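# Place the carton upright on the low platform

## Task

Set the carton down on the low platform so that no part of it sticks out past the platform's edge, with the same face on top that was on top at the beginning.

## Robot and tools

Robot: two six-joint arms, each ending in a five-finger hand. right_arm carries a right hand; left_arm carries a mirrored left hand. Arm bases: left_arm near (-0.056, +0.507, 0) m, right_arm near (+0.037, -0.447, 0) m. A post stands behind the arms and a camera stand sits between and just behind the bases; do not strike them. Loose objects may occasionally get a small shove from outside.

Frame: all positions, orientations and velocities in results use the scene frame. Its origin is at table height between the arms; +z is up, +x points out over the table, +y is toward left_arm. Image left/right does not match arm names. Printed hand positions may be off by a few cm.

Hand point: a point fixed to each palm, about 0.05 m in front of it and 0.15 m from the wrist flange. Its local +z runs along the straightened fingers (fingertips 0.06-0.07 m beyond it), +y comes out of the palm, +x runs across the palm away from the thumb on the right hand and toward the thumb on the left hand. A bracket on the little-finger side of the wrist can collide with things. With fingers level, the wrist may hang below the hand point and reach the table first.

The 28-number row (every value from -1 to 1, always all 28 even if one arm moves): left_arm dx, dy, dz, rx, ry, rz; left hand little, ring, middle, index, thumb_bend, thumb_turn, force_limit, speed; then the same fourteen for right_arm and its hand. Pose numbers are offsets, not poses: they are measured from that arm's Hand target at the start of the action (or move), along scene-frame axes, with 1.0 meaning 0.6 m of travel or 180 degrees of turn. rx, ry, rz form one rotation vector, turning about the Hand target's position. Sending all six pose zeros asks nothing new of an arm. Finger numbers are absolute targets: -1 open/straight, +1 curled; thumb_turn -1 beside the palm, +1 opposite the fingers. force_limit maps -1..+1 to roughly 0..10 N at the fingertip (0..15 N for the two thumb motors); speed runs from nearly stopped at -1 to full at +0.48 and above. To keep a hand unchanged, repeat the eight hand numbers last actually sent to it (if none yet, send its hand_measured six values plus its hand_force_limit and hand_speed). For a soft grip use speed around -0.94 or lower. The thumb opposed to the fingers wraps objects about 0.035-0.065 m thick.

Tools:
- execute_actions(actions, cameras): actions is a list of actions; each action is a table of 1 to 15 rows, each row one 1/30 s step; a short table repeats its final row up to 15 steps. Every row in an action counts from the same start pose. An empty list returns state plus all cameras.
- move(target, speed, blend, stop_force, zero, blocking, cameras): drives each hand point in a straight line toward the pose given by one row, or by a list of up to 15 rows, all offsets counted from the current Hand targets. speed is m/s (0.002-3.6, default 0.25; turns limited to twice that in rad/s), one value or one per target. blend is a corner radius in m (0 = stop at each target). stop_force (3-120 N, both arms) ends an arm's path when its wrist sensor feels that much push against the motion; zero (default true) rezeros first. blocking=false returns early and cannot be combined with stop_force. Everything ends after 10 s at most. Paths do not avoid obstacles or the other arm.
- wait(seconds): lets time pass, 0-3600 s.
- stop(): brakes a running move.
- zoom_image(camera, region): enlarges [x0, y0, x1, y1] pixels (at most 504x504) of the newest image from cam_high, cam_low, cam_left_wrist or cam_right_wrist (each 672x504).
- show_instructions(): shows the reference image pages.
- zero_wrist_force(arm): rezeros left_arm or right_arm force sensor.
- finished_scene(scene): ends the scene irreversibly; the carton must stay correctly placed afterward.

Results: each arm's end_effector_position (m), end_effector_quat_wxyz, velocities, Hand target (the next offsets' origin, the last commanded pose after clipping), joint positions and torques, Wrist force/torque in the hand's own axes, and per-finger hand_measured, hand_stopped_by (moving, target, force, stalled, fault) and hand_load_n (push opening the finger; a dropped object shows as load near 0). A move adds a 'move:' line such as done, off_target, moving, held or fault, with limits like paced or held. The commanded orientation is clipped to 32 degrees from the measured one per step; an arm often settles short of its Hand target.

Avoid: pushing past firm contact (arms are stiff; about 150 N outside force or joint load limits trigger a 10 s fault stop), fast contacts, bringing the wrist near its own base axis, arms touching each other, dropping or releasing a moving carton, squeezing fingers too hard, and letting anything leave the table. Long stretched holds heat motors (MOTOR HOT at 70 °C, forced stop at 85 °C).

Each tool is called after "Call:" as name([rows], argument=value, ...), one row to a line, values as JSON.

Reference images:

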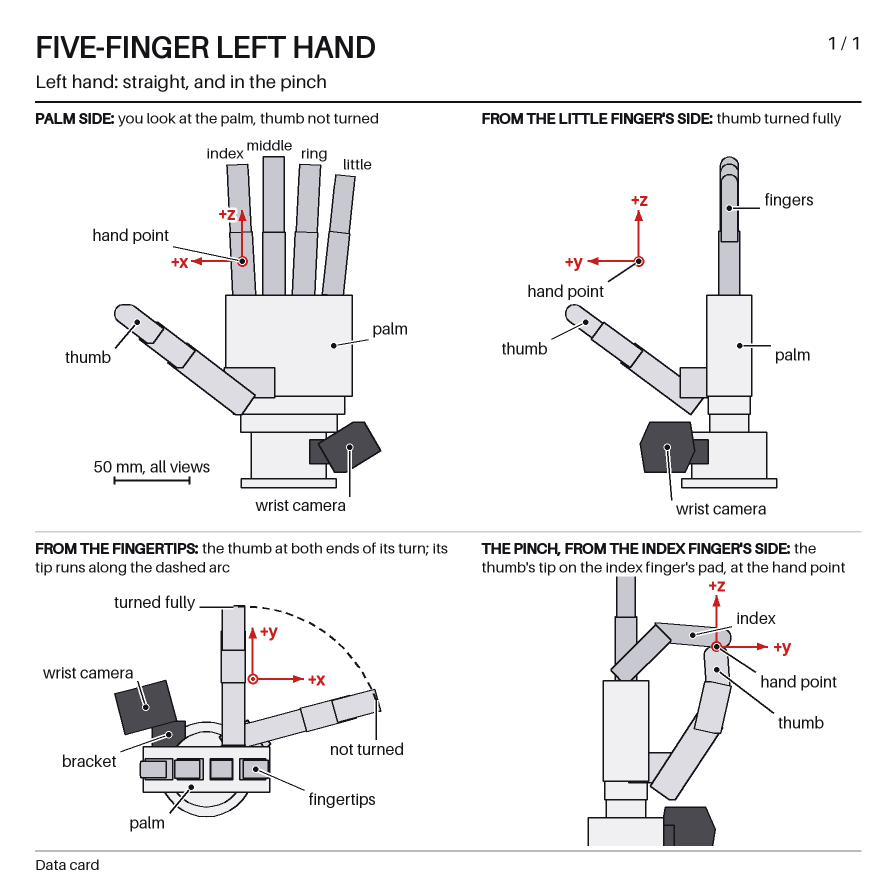

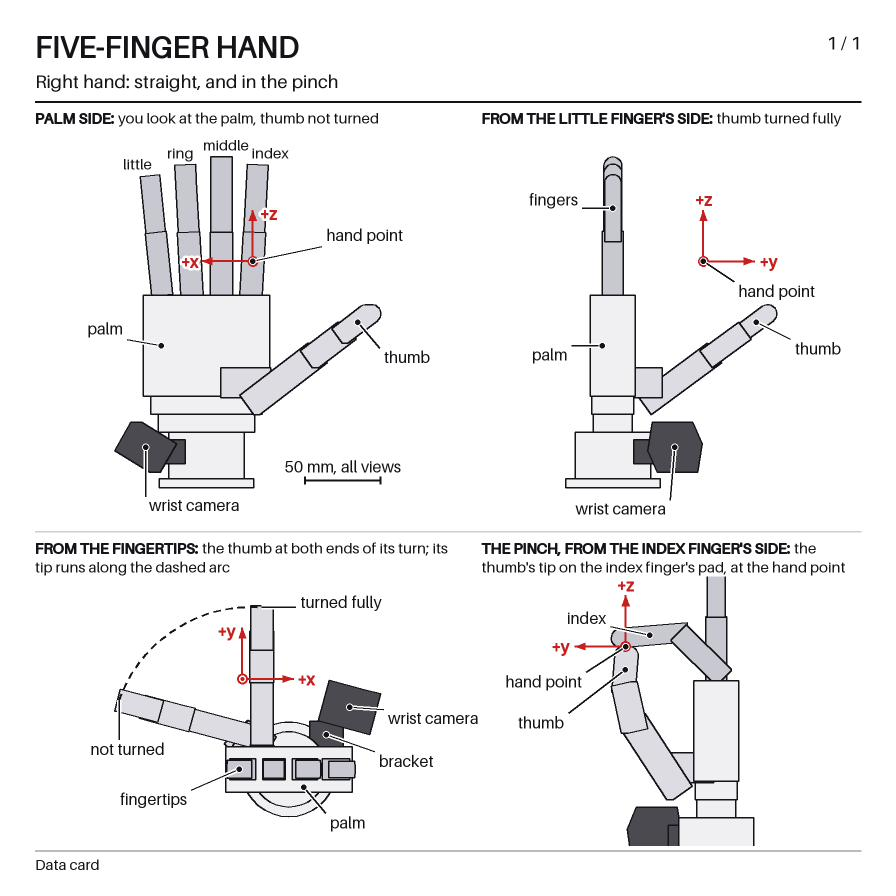

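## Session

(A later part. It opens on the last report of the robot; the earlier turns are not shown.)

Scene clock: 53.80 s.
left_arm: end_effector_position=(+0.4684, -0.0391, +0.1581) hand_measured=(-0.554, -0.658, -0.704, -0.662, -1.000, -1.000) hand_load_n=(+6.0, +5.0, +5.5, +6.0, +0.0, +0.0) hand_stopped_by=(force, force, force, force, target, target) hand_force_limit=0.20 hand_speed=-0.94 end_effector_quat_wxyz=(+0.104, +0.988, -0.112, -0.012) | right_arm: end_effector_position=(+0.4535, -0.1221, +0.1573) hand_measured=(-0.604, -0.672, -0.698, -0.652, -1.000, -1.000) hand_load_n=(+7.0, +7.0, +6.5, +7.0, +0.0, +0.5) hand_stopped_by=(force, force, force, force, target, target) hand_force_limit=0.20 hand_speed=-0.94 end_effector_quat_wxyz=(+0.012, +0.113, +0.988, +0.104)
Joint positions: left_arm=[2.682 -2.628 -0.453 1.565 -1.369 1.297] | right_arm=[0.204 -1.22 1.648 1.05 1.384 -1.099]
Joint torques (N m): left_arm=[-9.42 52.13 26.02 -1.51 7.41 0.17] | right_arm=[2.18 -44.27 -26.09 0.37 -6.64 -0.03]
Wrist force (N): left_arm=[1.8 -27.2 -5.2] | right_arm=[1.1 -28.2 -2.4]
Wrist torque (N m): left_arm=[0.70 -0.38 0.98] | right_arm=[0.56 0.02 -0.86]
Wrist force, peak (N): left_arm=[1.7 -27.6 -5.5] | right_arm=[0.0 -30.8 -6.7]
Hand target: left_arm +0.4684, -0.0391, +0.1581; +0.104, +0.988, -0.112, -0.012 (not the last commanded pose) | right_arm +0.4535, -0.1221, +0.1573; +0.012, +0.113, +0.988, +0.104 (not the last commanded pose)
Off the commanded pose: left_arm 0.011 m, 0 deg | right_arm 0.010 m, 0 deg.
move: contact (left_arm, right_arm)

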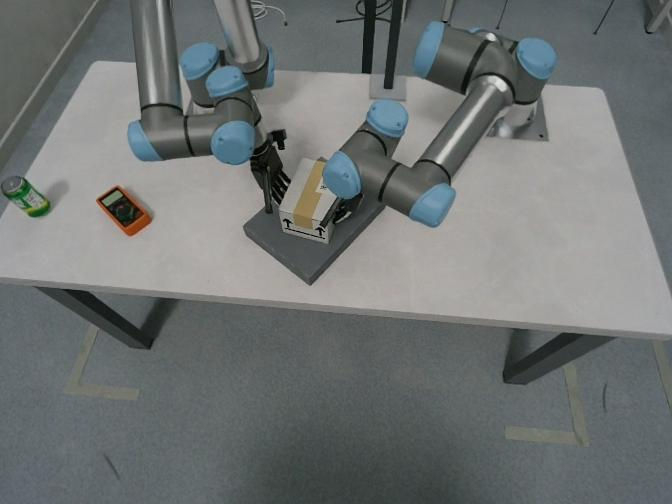

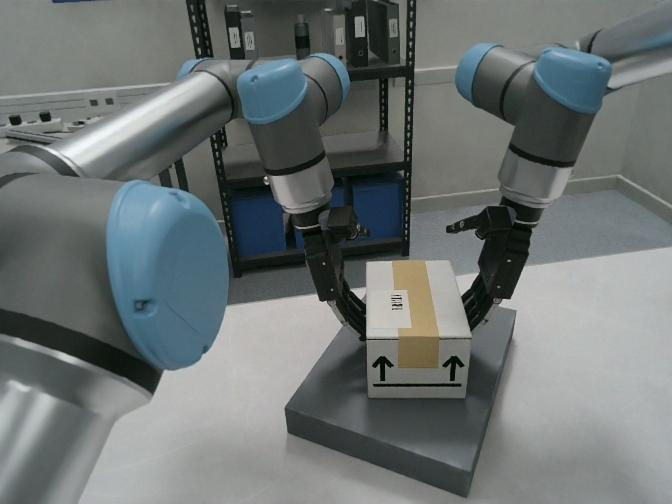

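Call:
execute_actions([
  [[0,0,0,0,0,0, -1, -1, -1, -1, -1, -1, 0.2, -0.9, 0,0,0,0,0,0, -1, -1, -1, -1, -1, -1, 0.2, -0.9]],
])

Call:
wait(seconds=1.5, cameras=["all"])

Scene clock: 55.90 s.
left_arm: end_effector_position=(+0.4684, -0.0391, +0.1581) hand_measured=(-1.000, -1.000, -1.000, -1.000, -1.000, -1.000) hand_load_n=(+0.0, +0.0, +0.0, +0.0, +0.0, +0.0) hand_stopped_by=(target, target, target, target, target, target) hand_force_limit=0.20 hand_speed=-0.90 end_effector_quat_wxyz=(+0.104, +0.988, -0.112, -0.012) | right_arm: end_effector_position=(+0.4535, -0.1221, +0.1573) hand_measured=(-1.000, -1.000, -1.000, -1.000, -1.000, -1.000) hand_load_n=(+0.0, +0.0, +0.0, +0.0, +0.0, +0.0) hand_stopped_by=(target, target, target, target, target, target) hand_force_limit=0.20 hand_speed=-0.90 end_effector_quat_wxyz=(+0.012, +0.113, +0.988, +0.104)
Joint positions: left_arm=[2.682 -2.628 -0.453 1.565 -1.369 1.297] | right_arm=[0.204 -1.22 1.648 1.05 1.384 -1.099]
Joint torques (N m): left_arm=[-6.42 52.02 12.09 -1.46 -1.32 0.18] | right_arm=[3.49 -19.18 -9.1 0.94 1.36 -0.04]
Wrist force (N): left_arm=[2.0 0.0 -1.8] | right_arm=[0.5 0.9 0.2]
Wrist torque (N m): left_arm=[0.36 -0.30 0.17] | right_arm=[0.18 -0.08 0.05]
Wrist force, peak (N): left_arm=[2.0 -27.4 -6.1] | right_arm=[1.1 -28.2 -2.3]
Hand target: left_arm +0.4684, -0.0391, +0.1581; +0.104, +0.988, -0.112, -0.012 | right_arm +0.4535, -0.1221, +0.1573; +0.012, +0.113, +0.988, +0.104
Off the commanded pose: left_arm 0.000 m, 0 deg | right_arm 0.000 m, 0 deg.

Scene clock: 57.40 s.
left_arm: end_effector_position=(+0.4684, -0.0391, +0.1581) hand_measured=(-1.000, -1.000, -1.000, -1.000, -1.000, -1.000) hand_load_n=(+0.0, +0.0, +0.0, +0.0, +0.0, +0.0) hand_stopped_by=(target, target, target, target, target, target) hand_force_limit=0.20 hand_speed=-0.90 end_effector_quat_wxyz=(+0.104, +0.988, -0.112, -0.012) | right_arm: end_effector_position=(+0.4535, -0.1221, +0.1573) hand_measured=(-1.000, -1.000, -1.000, -1.000, -1.000, -1.000) hand_load_n=(+0.0, +0.0, +0.0, +0.0, +0.0, +0.0) hand_stopped_by=(target, target, target, target, target, target) hand_force_limit=0.20 hand_speed=-0.90 end_effector_quat_wxyz=(+0.012, +0.113, +0.988, +0.104)
Joint positions: left_arm=[2.682 -2.628 -0.453 1.565 -1.369 1.297] | right_arm=[0.204 -1.22 1.648 1.05 1.384 -1.099]
Joint torques (N m): left_arm=[-2.63 51.84 11.77 -1.31 -1.27 0.22] | right_arm=[5.9 -19.04 -9.76 1.1 1.15 -0.02]
Wrist force (N): left_arm=[2.0 0.1 -2.1] | right_arm=[0.5 0.9 0.1]
Wrist torque (N m): left_arm=[0.39 -0.32 0.17] | right_arm=[0.19 -0.08 0.04]
Wrist force, peak (N): left_arm=[2.3 0.1 -2.1] | right_arm=[0.6 1.1 0.0]
Hand target: left_arm +0.4684, -0.0391, +0.1581; +0.104, +0.988, -0.112, -0.012 | right_arm +0.4535, -0.1221, +0.1573; +0.012, +0.113, +0.988, +0.104
Off the commanded pose: left_arm 0.000 m, 0 deg | right_arm 0.000 m, 0 deg.
wait: 1.50 s; at rest by 0.17 s
cam_left_wrist: T_world_to_cam=[[0.46825, 0.86131, -0.19721, -0.1566], [0.79681, -0.31515, 0.51553, -0.46744], [0.38188, -0.39854, -0.83387, 0.05191]] pos_world=[0.42596, 0.00825, 0.25338]
cam_right_wrist: T_world_to_cam=[[-0.0534, 0.98045, 0.18938, 0.1194], [0.80634, -0.06954, 0.58735, -0.46905], [0.58903, 0.18407, -0.78687, -0.00239]] pos_world=[0.38599, -0.14925, 0.251]

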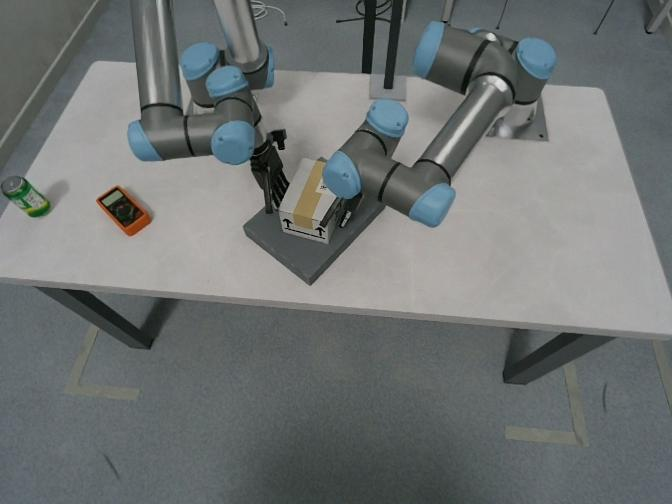

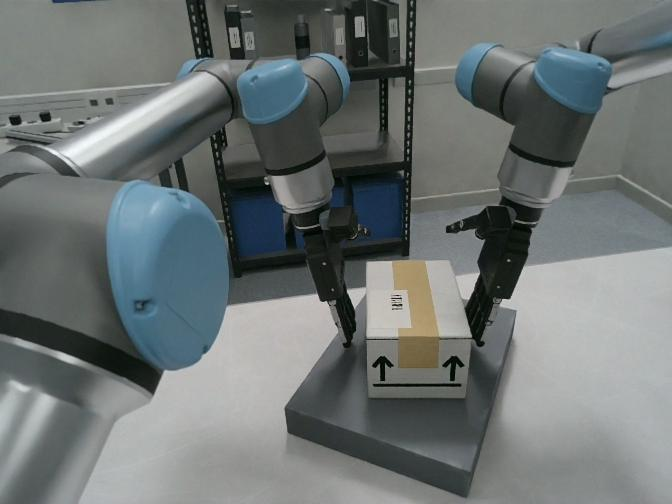

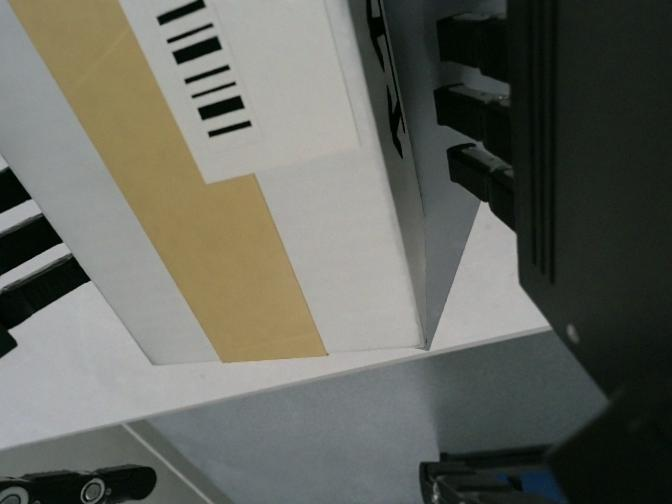

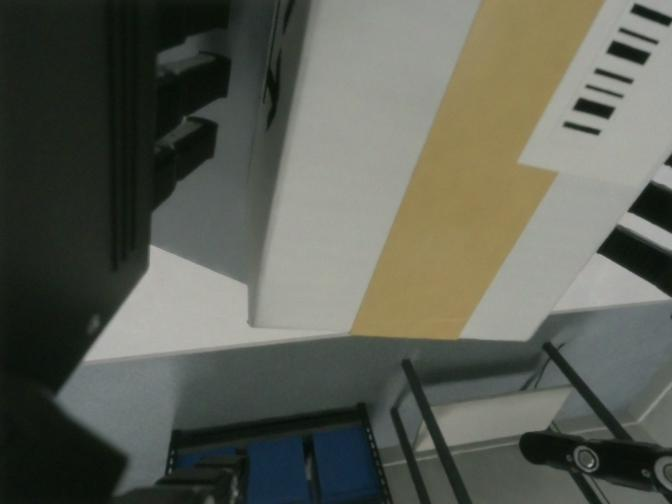

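Call:
move([
  [0.0112,0.0487,0, 0,0,0, -1, -1, -1, -1, -1, -1, 0.2, -0.9, -0.0112,-0.0487,0, 0,0,0, -1, -1, -1, -1, -1, -1, 0.2, -0.9],
  [0.03,0.15,0.25, 0,0,0, -1, -1, -1, -1, -1, -1, 0.2, -0.9, -0.03,-0.15,0.25, 0,0,0, -1, -1, -1, -1, -1, -1, 0.2, -0.9],
], speed=[0.06, 0.2], blend=[0.008, 0], cameras=["all"])

Scene clock: 59.60 s.
left_arm: end_effector_position=(+0.4864, +0.0509, +0.3080) hand_measured=(-1.000, -1.000, -1.000, -1.000, -1.000, -1.000) hand_load_n=(+0.0, +0.0, +0.0, +0.0, +0.0, +0.0) hand_stopped_by=(target, target, target, target, target, target) hand_force_limit=0.20 hand_speed=-0.90 end_effector_quat_wxyz=(+0.104, +0.988, -0.112, -0.012) | right_arm: end_effector_position=(+0.4354, -0.2120, +0.3073) hand_measured=(-1.000, -1.000, -1.000, -1.000, -1.000, -1.000) hand_load_n=(+0.0, +0.0, +0.0, +0.0, -0.5, +0.0) hand_stopped_by=(target, target, target, target, target, target) hand_force_limit=0.20 hand_speed=-0.90 end_effector_quat_wxyz=(+0.012, +0.113, +0.988, +0.104)
Joint positions: left_arm=[2.821 -2.609 -0.101 1.166 -1.364 1.439] | right_arm=[-0.03 -1.446 1.547 1.422 1.367 -1.337]
Joint torques (N m): left_arm=[-7.86 63.98 11.18 -0.99 -1.39 -0.29] | right_arm=[-6.22 -18.51 -22.44 3.94 0.26 -1.01]
Wrist force (N): left_arm=[2.0 -0.2 -2.0] | right_arm=[0.3 0.7 0.0]
Wrist torque (N m): left_arm=[0.33 -0.32 0.22] | right_arm=[0.13 -0.03 0.01]
Wrist force, peak (N): left_arm=[1.9 -0.6 -3.8] | right_arm=[0.5 1.7 0.1]
Hand target: left_arm +0.4864, +0.0509, +0.3081; +0.104, +0.988, -0.112, -0.012 | right_arm +0.4355, -0.2121, +0.3073; +0.012, +0.113, +0.988, +0.104
Off the commanded pose: left_arm 0.000 m, 0 deg | right_arm 0.000 m, 0 deg.
move: done
cam_left_wrist: T_world_to_cam=[[0.46817, 0.86134, -0.19724, -0.21292], [0.79687, -0.31509, 0.51547, -0.53075], [0.38185, -0.3985, -0.8339, 0.20601]] pos_world=[0.44396, 0.09825, 0.40338]
cam_right_wrist: T_world_to_cam=[[-0.05346, 0.98043, 0.18947, 0.17826], [0.80639, -0.06952, 0.58728, -0.54888], [0.58896, 0.18418, -0.7869, 0.14288]] pos_world=[0.36799, -0.23925, 0.401]

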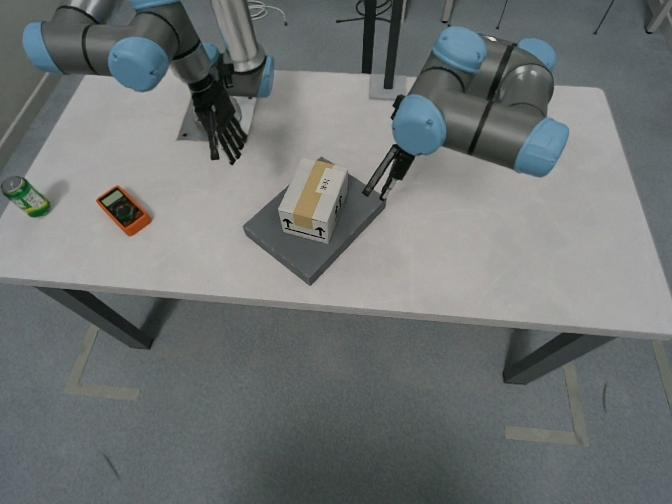

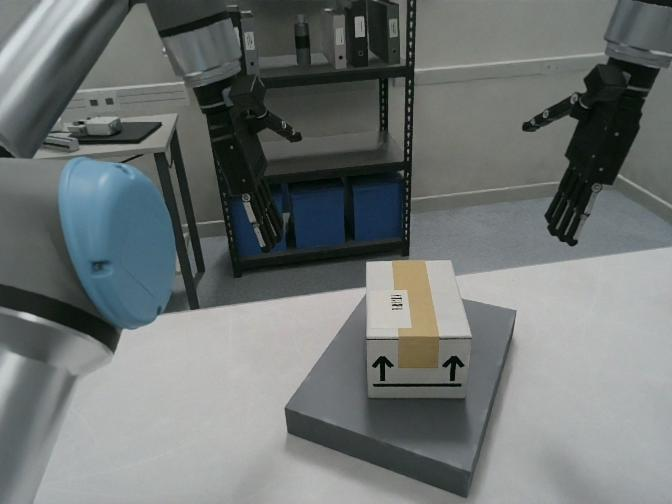

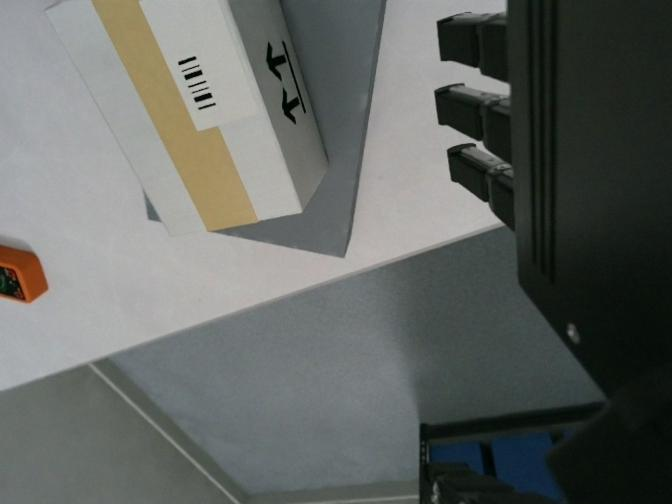

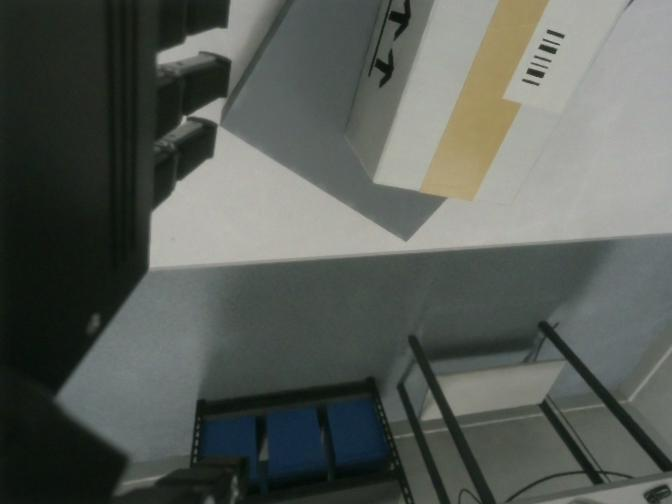

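Call:
zoom_image(camera="cam_high", region=[230, 130, 400, 290])

Call:
zoom_image(camera="cam_low", region=[270, 250, 530, 504])

Scaled by 2.965 from the camera's image (finer frame: 960x720).

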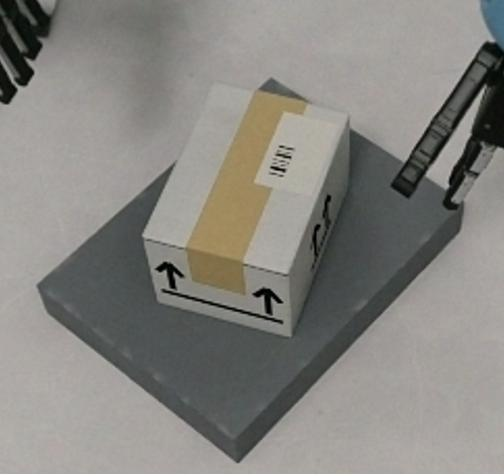

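Scaled by 1.938 from the camera's image (finer frame: 960x720).

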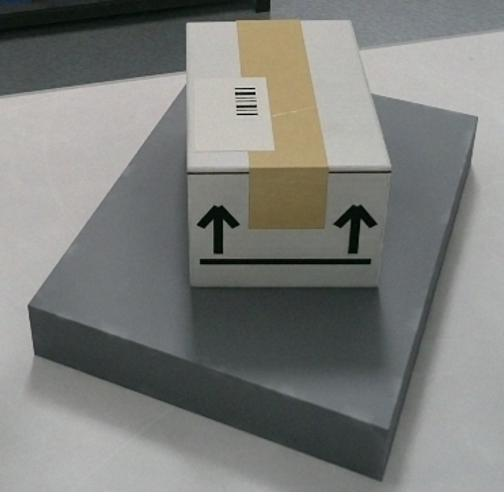

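Call:
finished_scene()

The scene is finished: the task was done.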